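# Tighten two unmarked cover-plate screws with cordless screwdriver

## Task

The cover plate has two loose screws, the ones lacking an orange paint mark. Tighten both fully using the cordless screwdriver lying on the table, which runs while its trigger is squeezed. At the end the screwdriver has to be switched off (trigger released).

## Robot and tools

ROBOT. Two arms, left_arm and right_arm. Each ends in the same five-fingered right hand, so the hands are not mirror copies; every hand axis and number means the same on both.

SCENE FRAME. Origin at table-top height, halfway between the two nominal arm bases. +x runs out over the table, +z is up, and left_arm sits on the +y side. Image left/right does not match arm names. Positions are in metres; printed positions can be slightly off, more at long reach.

HAND POINT. A point 0.05 m in front of the palm, where index pad and thumb tip meet in a pinch. Its +z runs along straightened fingers (fingertips end 0.06 to 0.07 m past it), +y points out of the palm, +x runs across the palm toward the little finger. A fixed wrist bracket on the little-finger side sticks out about 0.10 m across the palm and can strike things. Big turns about x or y can shift the point by up to about 2 cm.

execute_actions. Argument actions: a list of actions; each action is a table of up to 15 rows, one row per 1/30 s step. If fewer than 15 rows, the last row repeats to fill 15 steps. Every row is one flat list of 28 numbers in [-1, 1] covering both arms: left dx, dy, dz, rx, ry, rz; left little, ring, middle, index, thumb_bend, thumb_turn; left force_limit, speed; then the same 14 for the right arm. The six pose numbers are an offset, in scene axes, from that arm's Hand target as it stood when the action began (not from the previous row); 1.0 equals 0.6 m or 180 degrees, rx, ry, rz form one rotation vector, and turning happens about the Hand target position. Sending six zeros holds an arm at its Hand target. Repeating an offset in a new action moves further. The six hand numbers are absolute targets: +1 open/straight, -1 closed; thumb_turn -1 puts the thumb in front of the palm, +1 beside it. A pinch is roughly index -0.22, thumb_bend -0.75, thumb_turn -0.57. force_limit maps -1..+1 to about 0..10 N at the fingertip (0..15 N for the two thumb motors); speed maps -1..+1 to nearly still..full (whole travel in 0.6 s). No value means 'unchanged': to keep a hand as it is, resend the last eight numbers you sent it, or, if none yet, its hand_measured plus hand_force_limit and hand_speed. Argument cameras: list of camera names, [] for none, omitted for all. An empty actions list just returns state and images.

The controller clips each step's command to within 100 mm and 16 degrees of the measured pose, so Hand target may fall short of what you asked; later offsets count from the reported Hand target.

move. target: one 28-number row as above, or up to 15 rows differing only in pose; all offsets count from the Hand targets at the move's start. Each hand point travels a straight line, all arms finishing together, capped at 10 s. speed: m/s, 0.002 to 0.5, default 0.25 (turn rate up to twice that in rad/s), one value or one per target. blend: metres of corner rounding per target. stop_force: 4 to 80 N, one value for both arms; ends an arm's path when its wrist sensor feels that much push against its motion; not usable with blocking=false, and at the slowest speed a path covers at most 20 mm. Do not rely on it while the hand turns, and leave it out when backing away from something you press on. zero: with stop_force, true (default) re-zeroes moving arms first; false keeps the old zero. blocking=false returns after about 0.5 s while the move continues; use wait or stop before new motion. The result adds a 'move:' line: done, off_target, moving, held, fault or contact, plus limits=paced (pose clipped) or limits=held (steps withheld). Hand numbers in the row are sent at the start.

wait: seconds 0 to 10; arms hold last command. stop: brakes a running move. zoom_image: camera and region [x0, y0, x1, y1] in pixels, at most 504 by 504, on that camera's latest image. show_instructions: shows the reference images (a page about the cordless screwdriver). zero_wrist_force: arm, left_arm or right_arm. finished_scene: scene number; the first call asks for a check, a second call actually ends the scene.

CAMERAS. cam_head_left, cam_head_right, cam_high (each 896x504), cam_left_wrist, cam_right_wrist (each 672x504).

RESULTS. Each arm reports end_effector_position, end_effector_quat_wxyz, velocities, Hand target, joint positions and torques, wrist force and torque (along the hand point's own axes; a push on a surface reads as force into the arm), and hand_measured, hand_stopped_by (moving, target, force, stalled, fault) and hand_load_n, in the six-motor order above. A lost grip shows as hand_load_n near 0. 'pose unreachable' means the clearance check blocked an arm coming too near the other.

GRIPPING. To wrap an object 0.035 to 0.08 m thick, turn the thumb in front of the palm before reaching it. For thinner items (down to about 0.025 m) close the thumb first, then fingers. Use speed -0.9 or lower for a gentle grip. To squeeze harder, raise force_limit and send a more-closed target; to loosen, send a more-open one.

CAUTIONS. Never let anything leave the table. Avoid drops, fast impacts and hard presses. Contact force near 150 N, or joint torque at the limits (297, 297, 135, 48.6, 48.6, 48.6 N m), stops the arm for 10 s. Keep the arms from hitting each other. Do not overload fingers with heavy or swung loads. Stretched or straining arms heat motors; an over-temperature stop lasts 30 s or more. Release the trigger before finishing.

Each tool is called after "Emit:" as a command line: name --argument value for each argument, lists and objects as JSON in quotes; but a table of rows of numbers goes row by row, as --pt "numbers of a row", without its own name.

Reference images:

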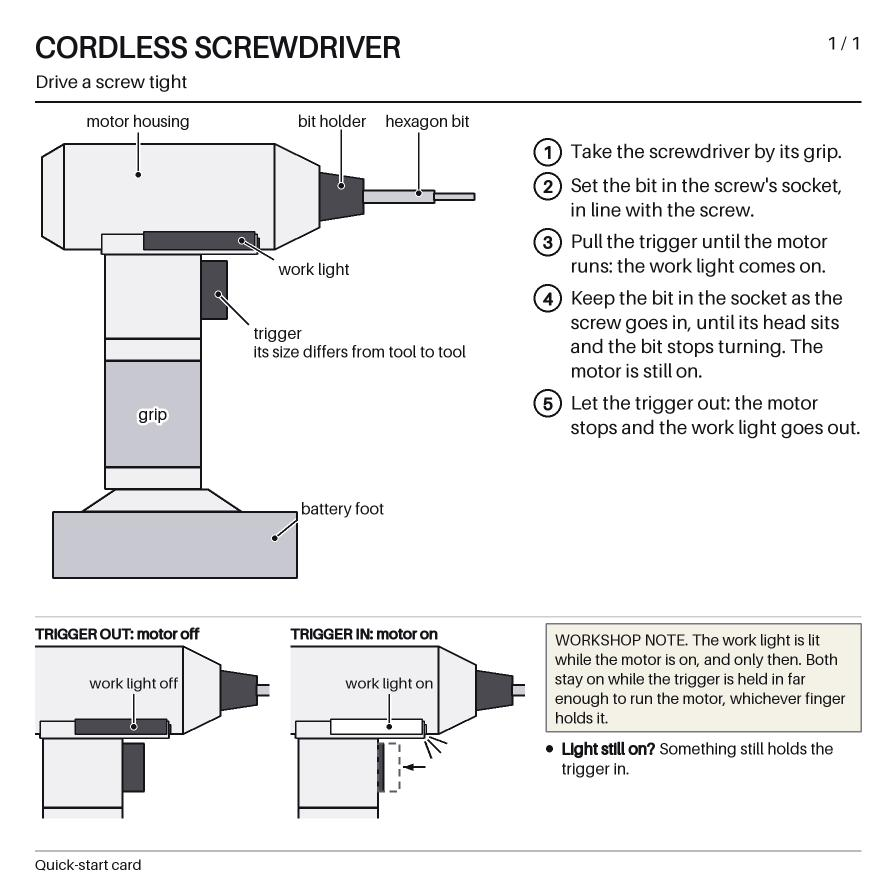

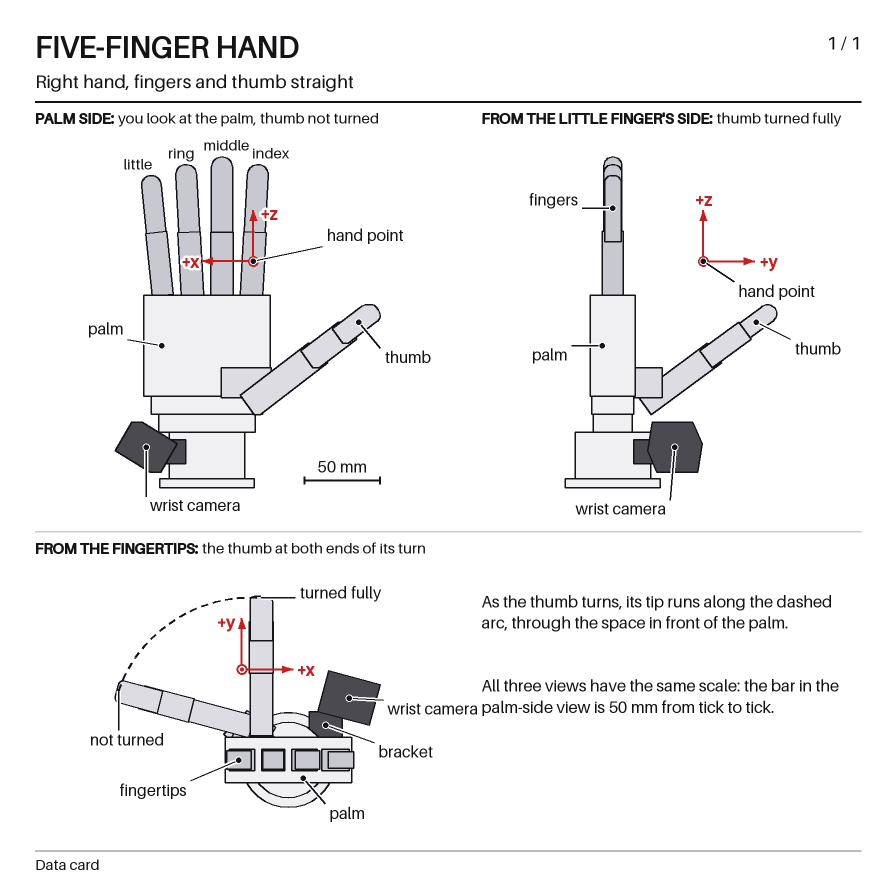

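## Session

Emit:
execute_actions --actions '[]'

Scene clock: 0.00 s.
left_arm: end_effector_position=(+0.2956, +0.1548, +0.3895) hand_measured=(+1.000, +1.000, +1.000, +1.000, +1.000, +1.000) hand_load_n=(+0.0, +0.0, +0.0, +0.0, +0.0, +0.0) hand_stopped_by=(target, target, target, target, target, target) hand_force_limit=0.00 hand_speed=-0.80 end_effector_quat_wxyz=(-0.069, +0.198, +0.799, -0.564) end_effector_velocity=(+0.000, +0.000, +0.000) end_effector_angular_velocity=(+0.000, +0.000, +0.000) | right_arm: end_effector_position=(+1.0799, -0.1479, +0.3186) hand_measured=(+1.000, +1.000, +1.000, +1.000, +1.000, +1.000) hand_load_n=(+0.0, +0.0, +0.0, +0.0, +0.0, +0.0) hand_stopped_by=(target, target, target, target, target, target) hand_force_limit=0.00 hand_speed=-0.80 end_effector_quat_wxyz=(+0.236, +0.829, +0.357, +0.359) end_effector_velocity=(+0.000, +0.000, +0.000) end_effector_angular_velocity=(+0.000, -0.001, +0.000)
Joint positions: left_arm=[-0.786 -1.589 1.895 0.482 2.618 -2.305] | right_arm=[0.489 -0.541 0.461 0.906 2.111 1.091]
Joint velocities: left_arm=[0 0 0 0 0 0.001] | right_arm=[0 0 0 -0.001 0 0]
Joint torques (N m): no reading
Wrist force (N): no reading
Wrist torque (N m): no reading
Wrist force, peak (N): no reading
Hand target: left_arm +0.2956, +0.1548, +0.3895; -0.069, +0.198, +0.799, -0.564 | right_arm +1.0799, -0.1479, +0.3186; +0.236, +0.829, +0.357, +0.359

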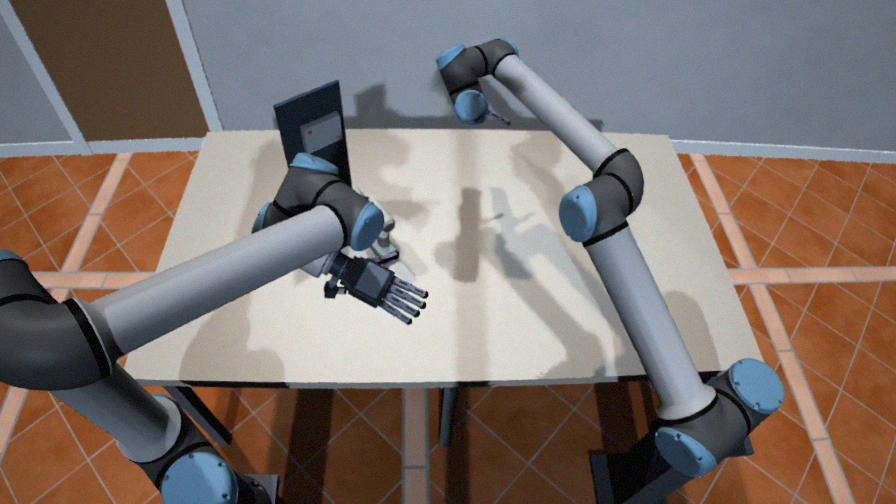

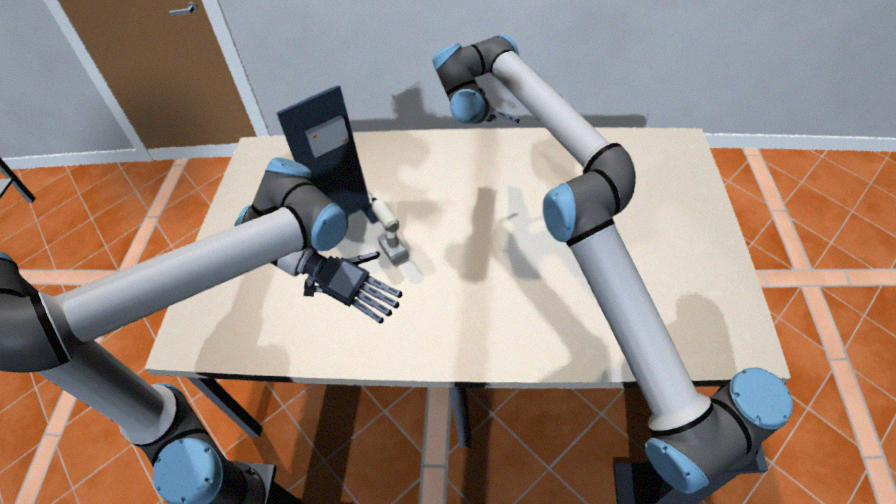

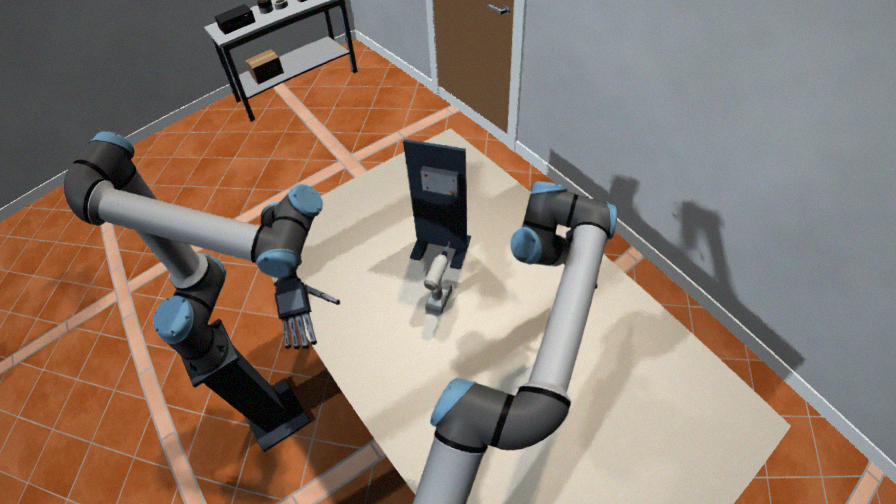

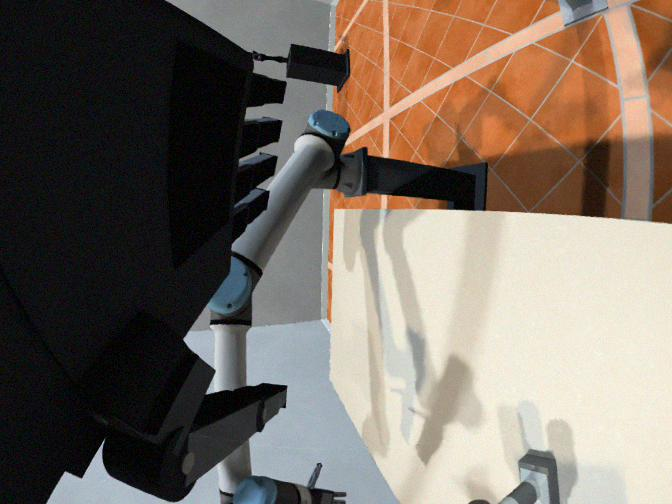

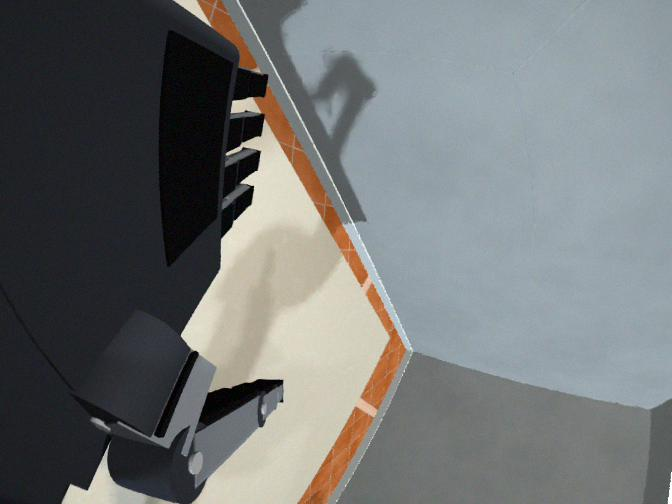

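Emit:
zoom_image --camera "cam_head_right" --region '[240, 70, 440, 290]'

Emit:
zoom_image --camera "cam_high" --region '[380, 120, 500, 340]'

Emit:
zoom_image --camera "cam_high" --region '[410, 160, 470, 205]'

Emit:
zoom_image --camera "cam_head_right" --region '[295, 105, 365, 165]'

Emit:
zoom_image --camera "cam_head_left" --region '[290, 95, 360, 165]'

Scaled by 2.291.

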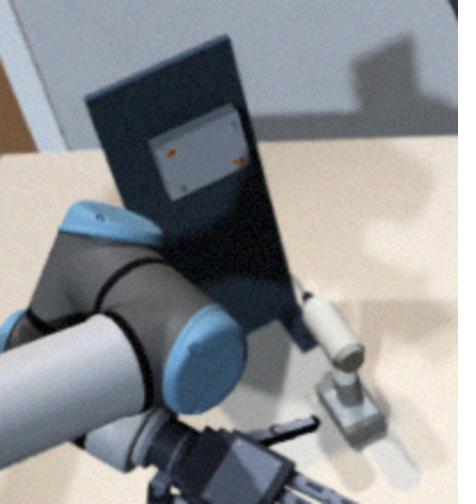

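Scaled by 2.291.

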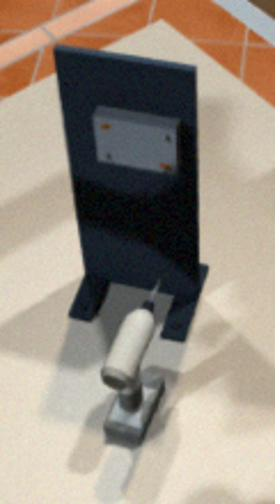

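Scaled by 8.400.

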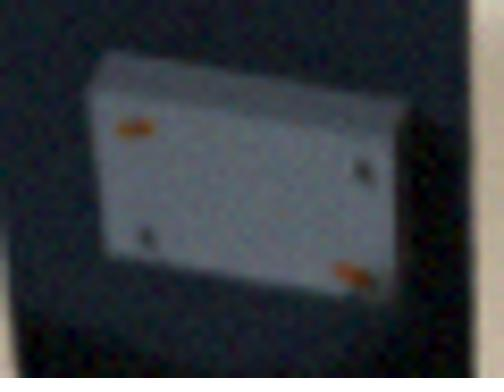

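Scaled by 7.200.

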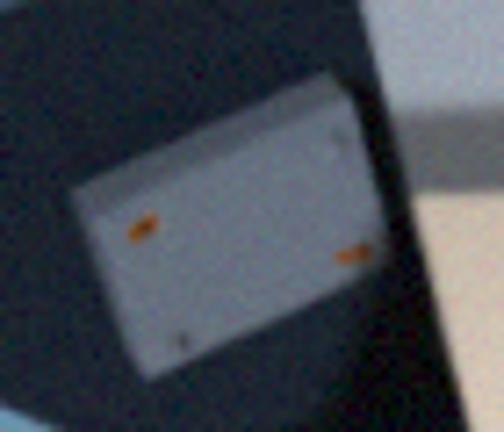

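Scaled by 7.200.

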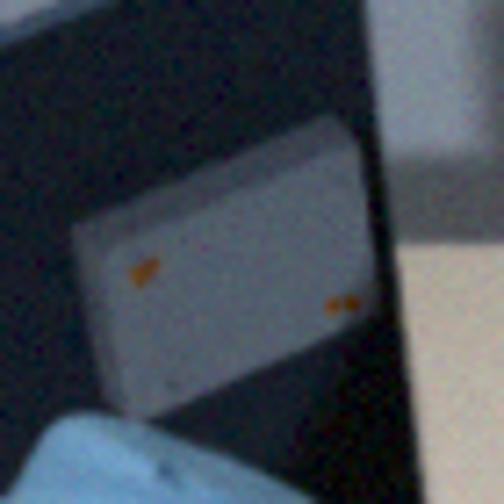

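Emit:
move --pt "0 0 0 0 0 0 1 1 1 1 1 1 0 -0.8 -0.8 -0.15 0.2 0 0 0 1 1 1 1 1 1 0 -0.8" --pt "0 0 0 0 0 0 1 1 1 1 1 1 0 -0.8 -0.9 -0.2 0.2 -0.6605 -0.2502 0.36 1 1 1 1 1 1 0 -0.8" --speed '[0.3,0.4]'

Scene clock: 7.40 s.
left_arm: end_effector_position=(+0.2956, +0.1548, +0.3895) hand_measured=(+1.000, +1.000, +1.000, +1.000, +1.000, +1.000) hand_load_n=(+0.0, +0.0, +0.0, +0.0, +0.0, -0.5) hand_stopped_by=(target, target, target, target, target, target) hand_force_limit=0.00 hand_speed=-0.80 end_effector_quat_wxyz=(-0.069, +0.198, +0.799, -0.564) end_effector_velocity=(+0.000, +0.000, +0.000) end_effector_angular_velocity=(+0.000, +0.000, -0.001) | right_arm: end_effector_position=(+0.5397, -0.2682, +0.4373) hand_measured=(+1.000, +1.000, +1.000, +1.000, +1.000, +1.000) hand_load_n=(+0.0, +0.0, +0.0, +0.0, +0.0, +0.0) hand_stopped_by=(target, target, target, target, target, target) hand_force_limit=0.00 hand_speed=-0.80 end_effector_quat_wxyz=(+0.683, -0.182, +0.684, +0.182) end_effector_velocity=(-0.001, +0.000, -0.001) end_effector_angular_velocity=(-0.002, +0.000, +0.002)
Joint positions: left_arm=[-0.786 -1.589 1.895 0.482 2.618 -2.305] | right_arm=[0.283 -1.912 2.329 -0.415 1.394 -1.569]
Joint velocities: left_arm=[-0.001 0.001 0 0 0 0] | right_arm=[0 0 0 0.001 -0.002 -0.002]
Joint torques (N m): left_arm=[-7.05 -33.33 -38.64 0.48 0.78 -0.89] | right_arm=[-3.78 -9.49 -34.3 -3.55 -1.32 -2.77]
Wrist force (N): left_arm=[0.2 -0.1 0.0] | right_arm=[0.6 0.2 -0.4]
Wrist torque (N m): left_arm=[-0.02 -0.01 0.00] | right_arm=[-0.12 0.08 -0.09]
Wrist force, peak (N): left_arm=[0.6 -0.4 0.0] | right_arm=[1.2 0.5 3.0]
Hand target: left_arm +0.2956, +0.1548, +0.3895; -0.069, +0.198, +0.799, -0.564 | right_arm +0.5397, -0.2682, +0.4373; +0.683, -0.182, +0.684, +0.182
Off the commanded pose: left_arm 0.000 m, 0 deg | right_arm 0.001 m, 0 deg.
move: done

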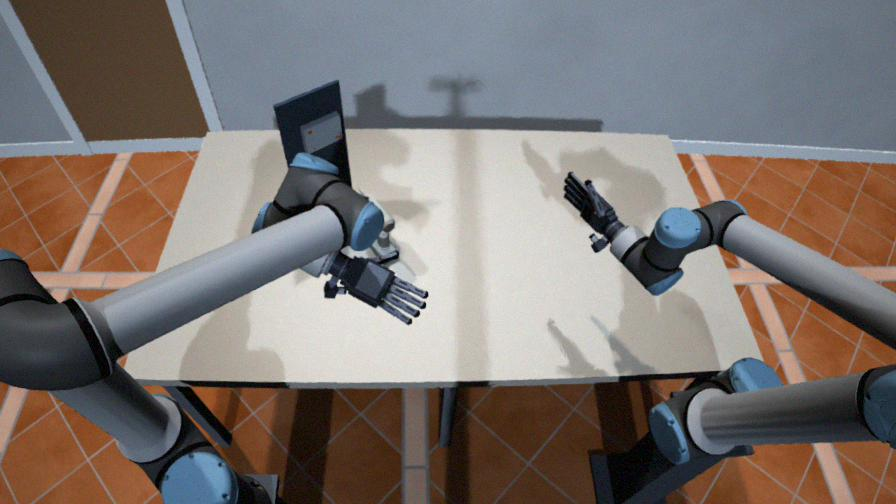

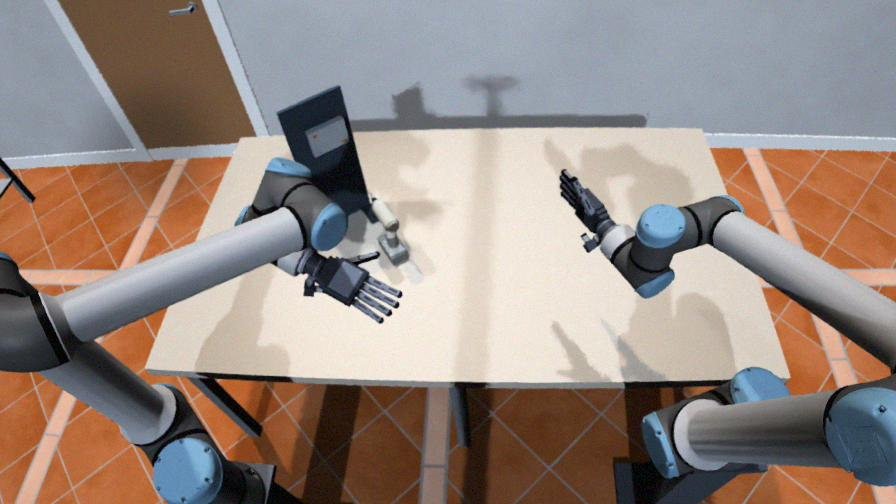

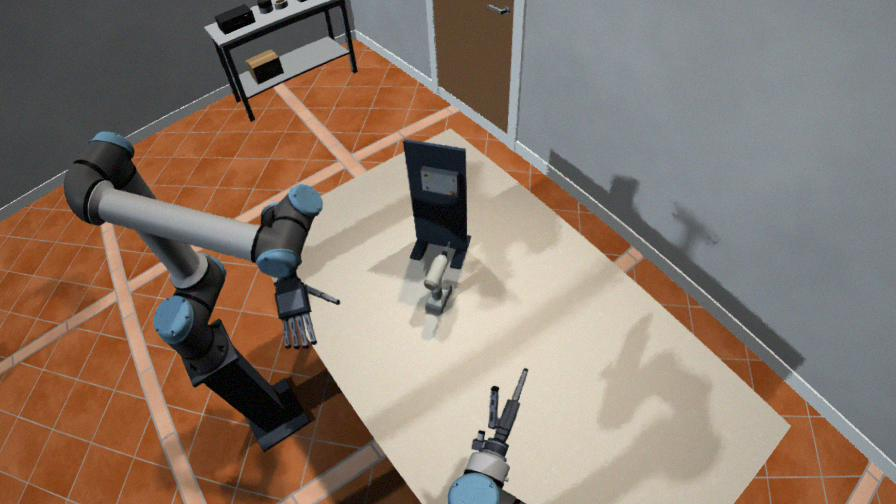

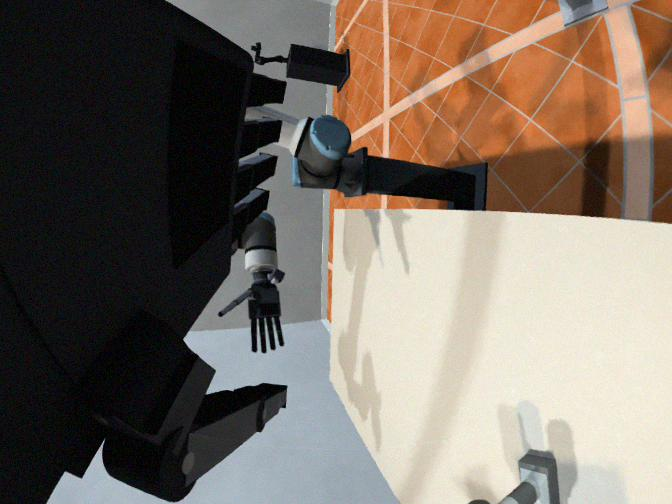

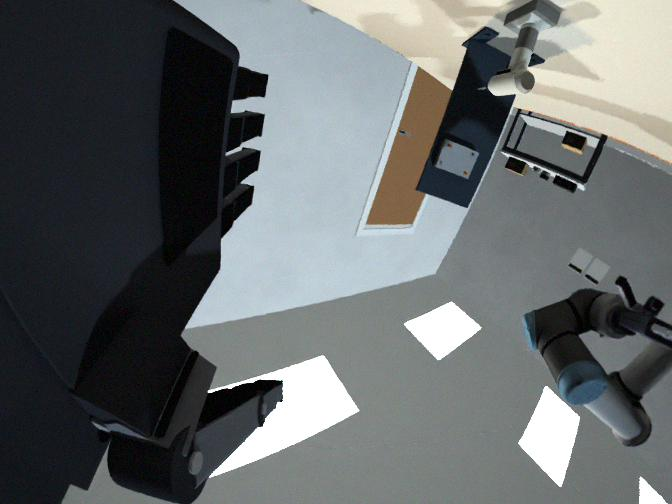

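Emit:
zoom_image --camera "cam_right_wrist" --region '[400, 0, 600, 220]'

Scaled by 2.291 from the camera's 672x504 image, which has a finer 960x720 frame.

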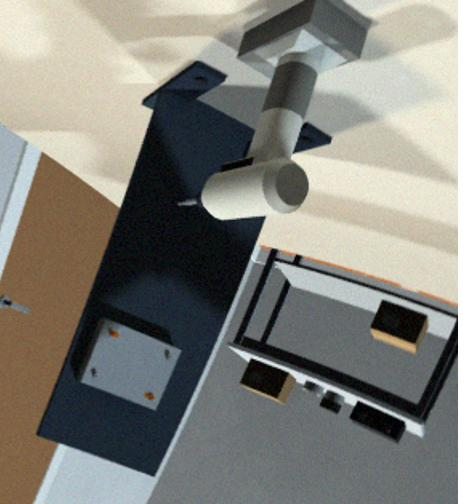

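Emit:
move --target '[0,0,0,0,0,0,1,1,1,1,1,1,0,-0.8,0,0,-0.25,0,0,0,1,1,1,1,1,1,0,-0.8]' --speed 0.3 --cameras '["cam_right_wrist"]'

Emit:
zoom_image --camera "cam_right_wrist" --region '[380, 0, 672, 220]'

Emit:
move --target '[0,0,0,0,0,0,1,1,1,1,1,1,0,-0.8,-0.25,0,0,0,0,0,1,1,1,1,1,1,0,-0.8]' --speed 0.3 --cameras '["cam_right_wrist"]'

Emit:
zoom_image --camera "cam_right_wrist" --region '[380, 0, 672, 220]'

Scene clock: 9.17 s.
left_arm: end_effector_position=(+0.2956, +0.1548, +0.3895) hand_measured=(+1.000, +1.000, +1.000, +1.000, +1.000, +1.000) hand_load_n=(+0.0, +0.0, +0.5, +0.0, +0.0, +0.0) hand_stopped_by=(target, target, target, target, target, target) hand_force_limit=0.00 hand_speed=-0.80 end_effector_quat_wxyz=(-0.069, +0.198, +0.799, -0.564) end_effector_velocity=(+0.000, +0.000, +0.000) end_effector_angular_velocity=(+0.001, +0.000, +0.001) | right_arm: end_effector_position=(+0.5396, -0.2681, +0.2876) hand_measured=(+1.000, +1.000, +1.000, +1.000, +1.000, +1.000) hand_load_n=(+0.0, +0.0, +0.0, +0.0, +0.0, +0.0) hand_stopped_by=(target, target, target, target, target, target) hand_force_limit=0.00 hand_speed=-0.80 end_effector_quat_wxyz=(+0.683, -0.182, +0.684, +0.182) end_effector_velocity=(+0.000, +0.000, -0.001) end_effector_angular_velocity=(+0.001, -0.001, +0.000)
Joint positions: left_arm=[-0.786 -1.589 1.895 0.482 2.618 -2.305] | right_arm=[0.284 -1.7 2.504 -0.801 1.394 -1.569]
Joint velocities: left_arm=[0 0.001 0 0 -0.001 0] | right_arm=[0 0.002 0.001 -0.003 0 0]
Joint torques (N m): left_arm=[-7.98 -35.39 -36.11 0.6 -0.17 -0.7] | right_arm=[14.43 -12.53 -23.59 -4.7 1.17 1.33]
Wrist force (N): left_arm=[0.1 -0.1 -0.2] | right_arm=[0.8 0.6 -0.1]
Wrist torque (N m): left_arm=[0.00 -0.01 0.01] | right_arm=[-0.09 0.04 -0.08]
Wrist force, peak (N): left_arm=[-0.5 0.4 0.3] | right_arm=[3.7 0.1 -0.6]
Hand target: left_arm +0.2956, +0.1548, +0.3895; -0.069, +0.198, +0.799, -0.564 | right_arm +0.5396, -0.2681, +0.2875; +0.683, -0.182, +0.684, +0.182
Off the commanded pose: left_arm 0.000 m, 0 deg | right_arm 0.000 m, 0 deg.
move: done
Images, in order (width x height): cam_right_wrist 672x504.

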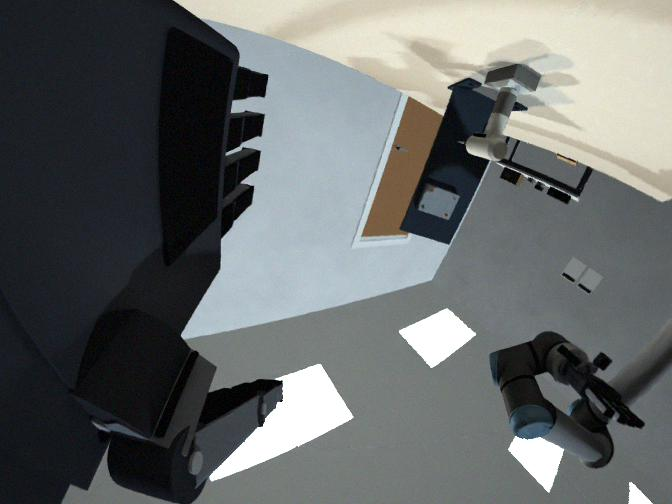

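Scaled by 1.726 from the camera's 672x504 image, which has a finer 960x720 frame.

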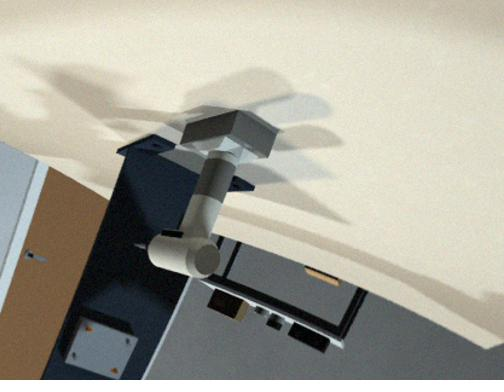

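Scene clock: 10.20 s.
left_arm: end_effector_position=(+0.2956, +0.1548, +0.3895) hand_measured=(+1.000, +1.000, +1.000, +1.000, +1.000, +1.000) hand_load_n=(+0.0, +0.0, +0.0, +0.0, +0.0, +0.0) hand_stopped_by=(target, target, target, target, target, target) hand_force_limit=0.00 hand_speed=-0.80 end_effector_quat_wxyz=(-0.069, +0.198, +0.799, -0.564) end_effector_velocity=(+0.000, +0.000, +0.000) end_effector_angular_velocity=(+0.000, -0.001, +0.000) | right_arm: end_effector_position=(+0.3898, -0.2683, +0.2872) hand_measured=(+1.000, +1.000, +1.000, +1.000, +1.000, +1.000) hand_load_n=(-0.5, +0.0, +0.0, +0.0, +0.0, +0.0) hand_stopped_by=(target, target, target, target, target, target) hand_force_limit=0.00 hand_speed=-0.80 end_effector_quat_wxyz=(+0.683, -0.182, +0.684, +0.182) end_effector_velocity=(+0.000, +0.000, +0.000) end_effector_angular_velocity=(+0.001, -0.001, -0.001)
Joint positions: left_arm=[-0.786 -1.589 1.895 0.482 2.618 -2.305] | right_arm=[0.532 -1.897 2.635 -0.736 1.643 -1.57]
Joint velocities: left_arm=[0 0 0 0 0 0] | right_arm=[0.001 0 0 -0.001 0.002 0]
Joint torques (N m): left_arm=[-10.63 -34.97 -37.57 0.61 0.01 -1.3] | right_arm=[11.98 -15.13 -27.46 -4.59 1.98 -0.56]
Wrist force (N): left_arm=[0.2 -0.1 0.1] | right_arm=[0.3 0.3 -0.2]
Wrist torque (N m): left_arm=[-0.03 -0.02 0.01] | right_arm=[-0.13 0.10 -0.11]
Wrist force, peak (N): left_arm=[-0.1 -0.4 -0.6] | right_arm=[0.7 1.5 -2.7]
Hand target: left_arm +0.2956, +0.1548, +0.3895; -0.069, +0.198, +0.799, -0.564 | right_arm +0.3897, -0.2683, +0.2872; +0.683, -0.182, +0.684, +0.182
Off the commanded pose: left_arm 0.000 m, 0 deg | right_arm 0.000 m, 0 deg.
move: done
Images, in order (width x height): cam_right_wrist 672x504.

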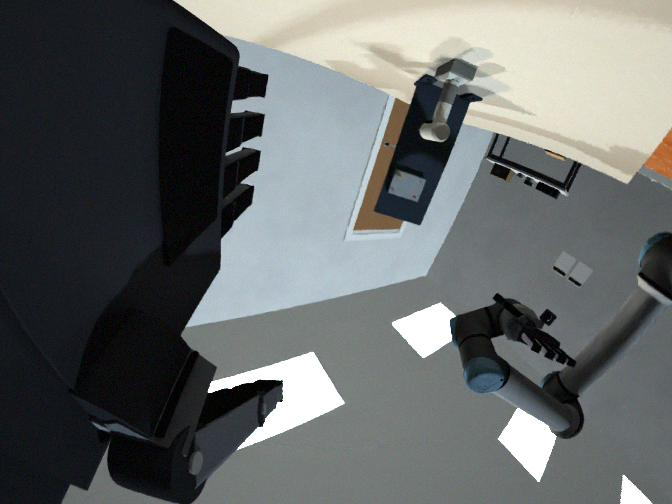

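Scaled by 1.726 from the camera's 672x504 image, which has a finer 960x720 frame.

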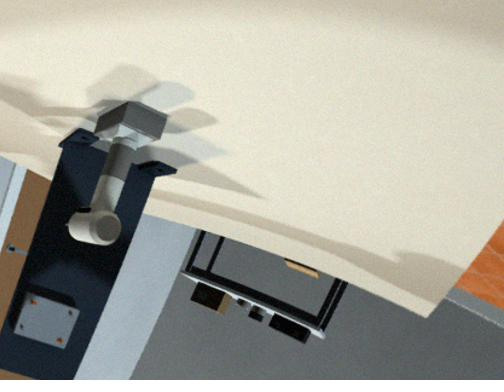

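Emit:
zoom_image --camera "cam_right_wrist" --region '[200, 0, 672, 354]'

Scaled by 1.068 from the camera's 672x504 image, which has a finer 960x720 frame.

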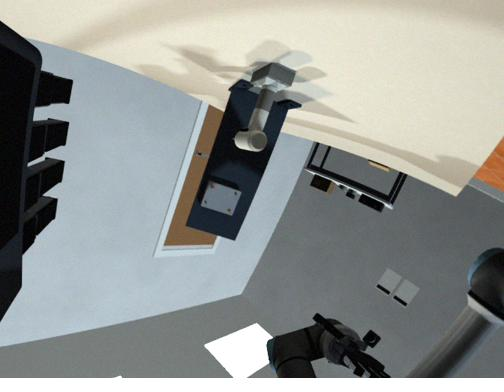

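Emit:
move --target '[0,0,0,0,0,0,1,1,1,1,1,1,0,-0.8,0,0,0,-0.0694,0.1203,0,1,1,1,1,1,1,0,-0.8]' --speed 0.3 --cameras '["cam_right_wrist"]'

Emit:
zoom_image --camera "cam_right_wrist" --region '[250, 120, 586, 372]'

Scene clock: 14.30 s.
left_arm: end_effector_position=(+0.2956, +0.1548, +0.3895) hand_measured=(+1.000, +1.000, +1.000, +1.000, +1.000, +1.000) hand_load_n=(+0.0, +0.0, +0.0, +0.0, +0.0, +0.0) hand_stopped_by=(target, target, target, target, target, target) hand_force_limit=0.00 hand_speed=-0.80 end_effector_quat_wxyz=(-0.069, +0.198, +0.799, -0.564) end_effector_velocity=(+0.000, +0.000, +0.000) end_effector_angular_velocity=(+0.001, +0.001, +0.000) | right_arm: end_effector_position=(+0.3897, -0.2684, +0.2871) hand_measured=(+1.000, +1.000, +1.000, +1.000, +1.000, +1.000) hand_load_n=(+0.0, +0.0, +0.0, +0.0, +0.0, +0.0) hand_stopped_by=(target, target, target, target, target, target) hand_force_limit=0.00 hand_speed=-0.80 end_effector_quat_wxyz=(+0.518, -0.217, +0.815, +0.138) end_effector_velocity=(+0.000, +0.000, +0.000) end_effector_angular_velocity=(-0.001, +0.001, +0.000)
Joint positions: left_arm=[-0.786 -1.589 1.895 0.482 2.618 -2.305] | right_arm=[0.528 -1.926 2.426 -0.061 1.632 -1.542]
Joint velocities: left_arm=[0 0 0 0 0 -0.002] | right_arm=[0 -0.001 0 0.002 0 -0.001]
Joint torques (N m): left_arm=[-10.15 -36.94 -37.2 -0.48 0.53 -1.47] | right_arm=[4.32 -12.98 -42.02 2.38 2.11 -2.58]
Wrist force (N): left_arm=[0.1 0.2 -0.4] | right_arm=[0.5 0.4 0.3]
Wrist torque (N m): left_arm=[0.04 0.00 0.01] | right_arm=[-0.08 -0.03 -0.08]
Wrist force, peak (N): left_arm=[0.0 0.6 -0.6] | right_arm=[1.4 0.5 -0.2]
Hand target: left_arm +0.2956, +0.1548, +0.3895; -0.069, +0.198, +0.799, -0.564 | right_arm +0.3897, -0.2683, +0.2871; +0.518, -0.217, +0.815, +0.138
Off the commanded pose: left_arm 0.000 m, 0 deg | right_arm 0.000 m, 0 deg.
move: done
Images, in order (width x height): cam_right_wrist 672x504.

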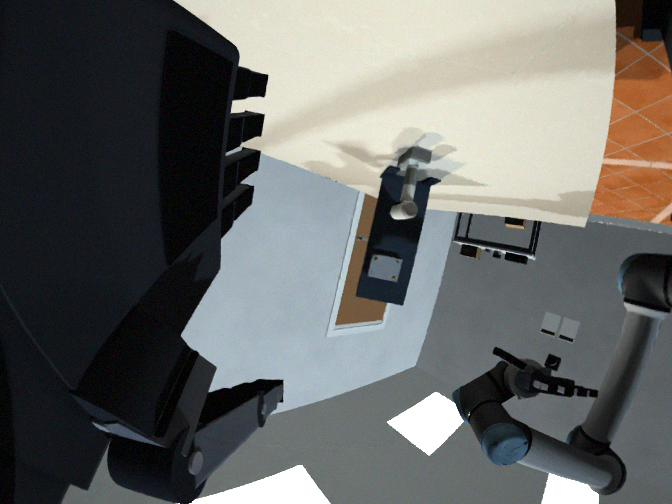

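Scaled by 1.500 from the camera's 672x504 image, which has a finer 960x720 frame.

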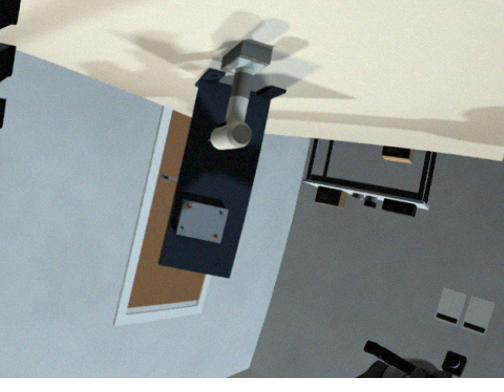

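Emit:
zoom_image --camera "cam_right_wrist" --region '[422, 0, 672, 250]'

Scaled by 2.016 from the camera's 672x504 image, which has a finer 960x720 frame.

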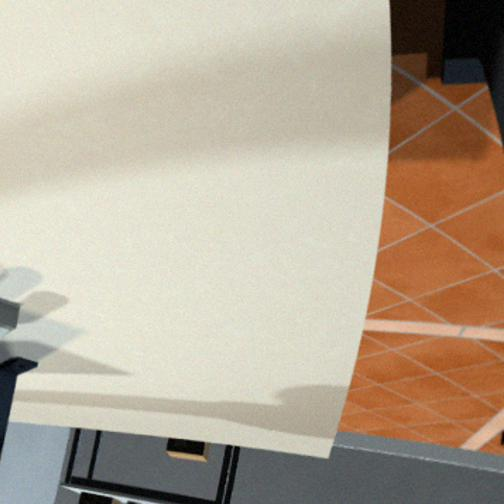

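Emit:
move --target '[0.0,0.65,0.2,0,0,0,1,1,1,1,1,1,0,-0.8,0,0,0,0,0,0,1,1,1,1,1,1,0,-0.8]' --speed 0.3

Scene clock: 17.20 s.
left_arm: end_effector_position=(+0.2957, +0.3260, +0.4436) hand_measured=(+1.000, +1.000, +1.000, +1.000, +1.000, +1.000) hand_load_n=(+0.0, +0.0, -0.5, +0.0, +0.0, -0.5) hand_stopped_by=(target, target, target, target, target, target) hand_force_limit=0.00 hand_speed=-0.80 end_effector_quat_wxyz=(-0.063, +0.191, +0.799, -0.566) end_effector_velocity=(+0.000, +0.000, +0.001) end_effector_angular_velocity=(+0.000, +0.000, -0.001) | right_arm: end_effector_position=(+0.3897, -0.2683, +0.2871) hand_measured=(+1.000, +1.000, +1.000, +1.000, +1.000, +1.000) hand_load_n=(+0.0, +0.0, +0.0, +0.0, +0.0, +0.0) hand_stopped_by=(target, target, target, target, target, target) hand_force_limit=0.00 hand_speed=-0.80 end_effector_quat_wxyz=(+0.518, -0.217, +0.815, +0.138) end_effector_velocity=(+0.000, +0.000, +0.000) end_effector_angular_velocity=(+0.001, -0.001, +0.000)
Joint positions: left_arm=[-0.454 -1.601 1.921 1.053 2.776 -1.659] | right_arm=[0.529 -1.926 2.426 -0.061 1.633 -1.542]
Joint velocities: left_arm=[0 0 -0.001 0.005 0 0.004] | right_arm=[0 0 0 -0.001 0 0]
Joint torques (N m): left_arm=[-2.85 -42.79 -50.99 6.76 -0.15 3.65] | right_arm=[14.95 -16.27 -36.78 -0.05 1.99 -2.24]
Wrist force (N): left_arm=[0.3 0.0 0.0] | right_arm=[0.6 0.7 0.1]
Wrist torque (N m): left_arm=[-0.01 -0.01 0.01] | right_arm=[-0.04 -0.04 -0.07]
Wrist force, peak (N): left_arm=[6.8 -2.4 -9.4] | right_arm=[1.1 0.8 -0.1]
Hand target: left_arm +0.2957, +0.3261, +0.4438; -0.063, +0.191, +0.799, -0.566 | right_arm +0.3897, -0.2683, +0.2871; +0.518, -0.217, +0.815, +0.138
Off the commanded pose: left_arm 0.229 m, 1 deg | right_arm 0.000 m, 0 deg.
move: held (left_arm; a check stopped the path); limits=held
pose unreachable (left arm): on one or more control steps of this call, first in action 0 (counted from 0), this arm could not follow its commanded pose, so it was not sent that pose on those steps. It may still have moved: this result reports where it is.
cause: moving toward the commanded pose would bring two parts of the arm too close to each other (joints 4 (wrist 1) to 6 (wrist 3) lie between them).

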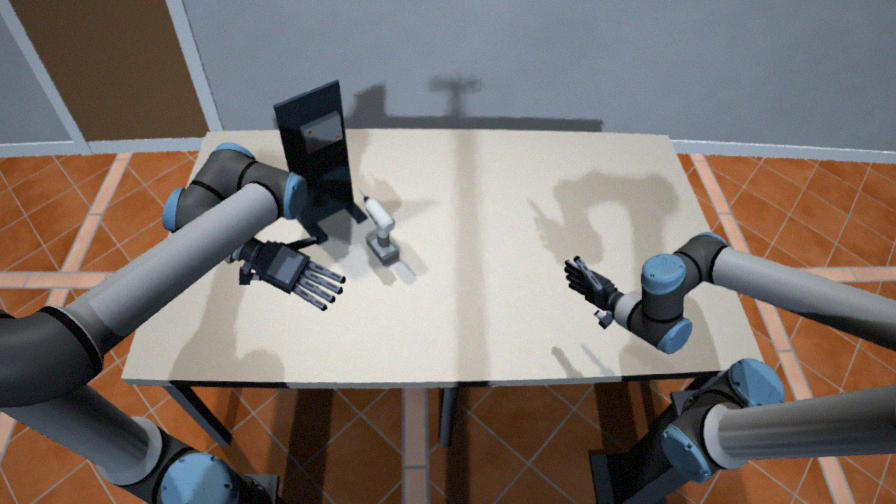

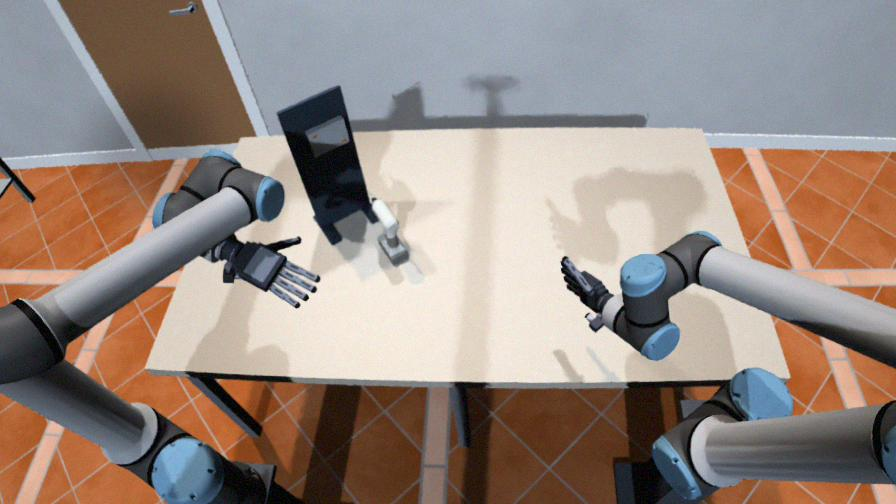

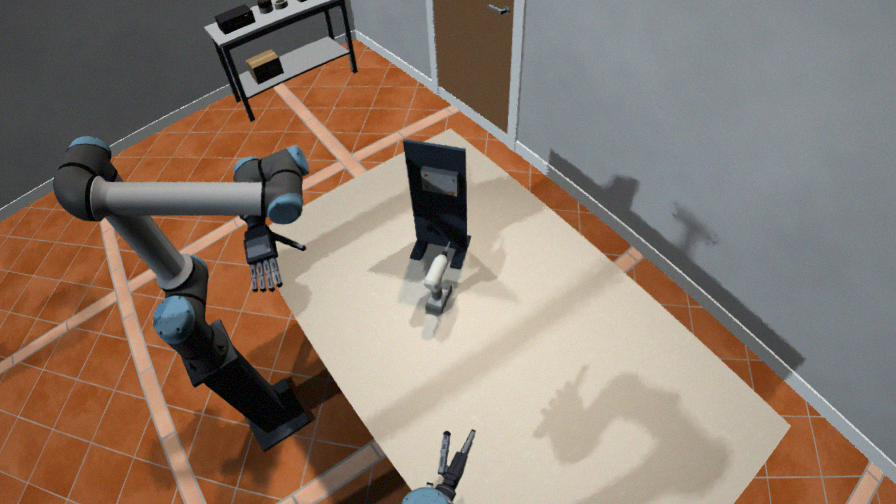

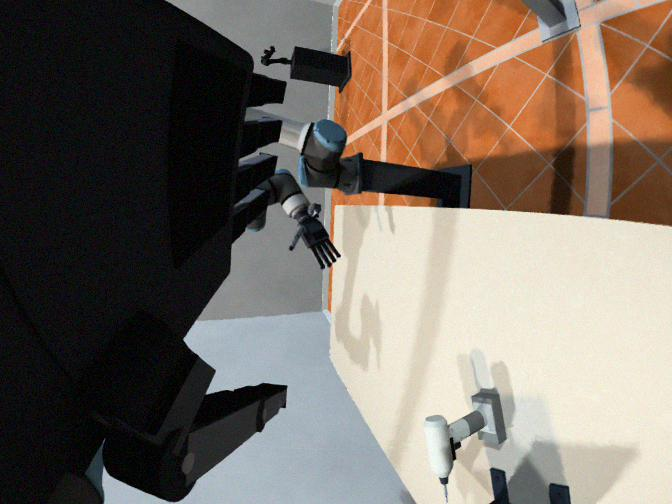

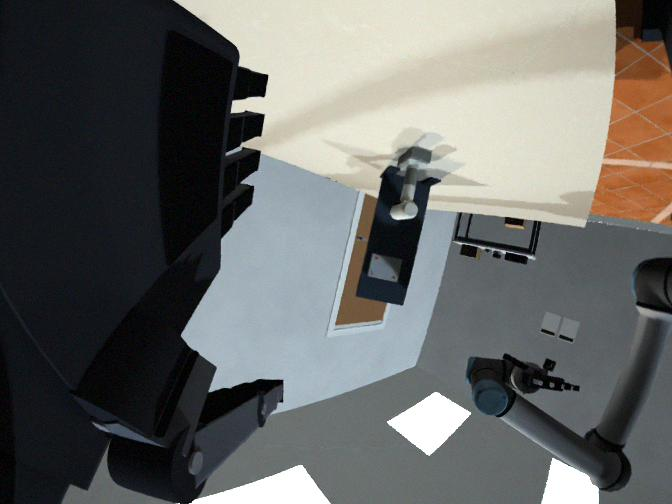

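Emit:
zoom_image --camera "cam_head_left" --region '[270, 70, 430, 290]'

Emit:
zoom_image --camera "cam_head_right" --region '[270, 70, 430, 290]'

Emit:
zoom_image --camera "cam_left_wrist" --region '[380, 300, 620, 504]'

Scaled by 2.291.

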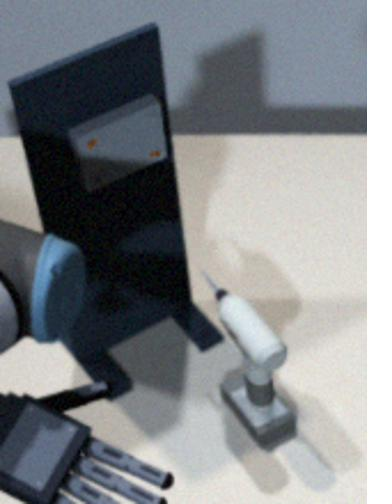

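Scaled by 2.291.

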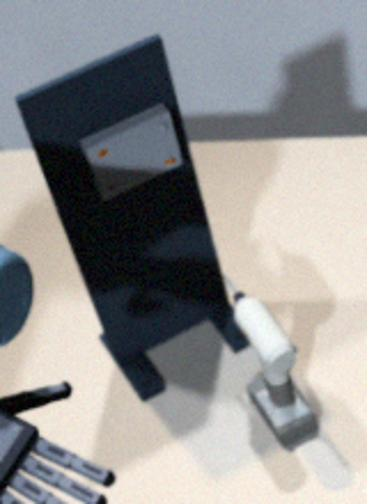

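Scaled by 2.100 from the camera's 672x504 image, which has a finer 960x720 frame.

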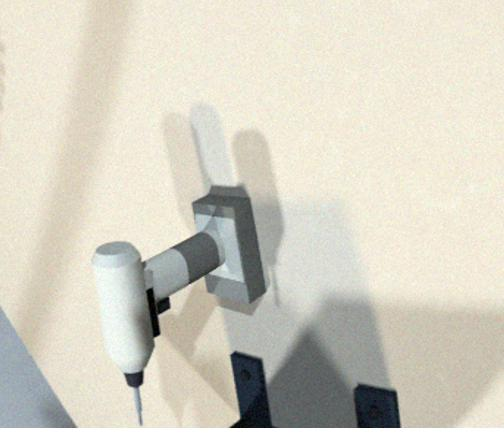

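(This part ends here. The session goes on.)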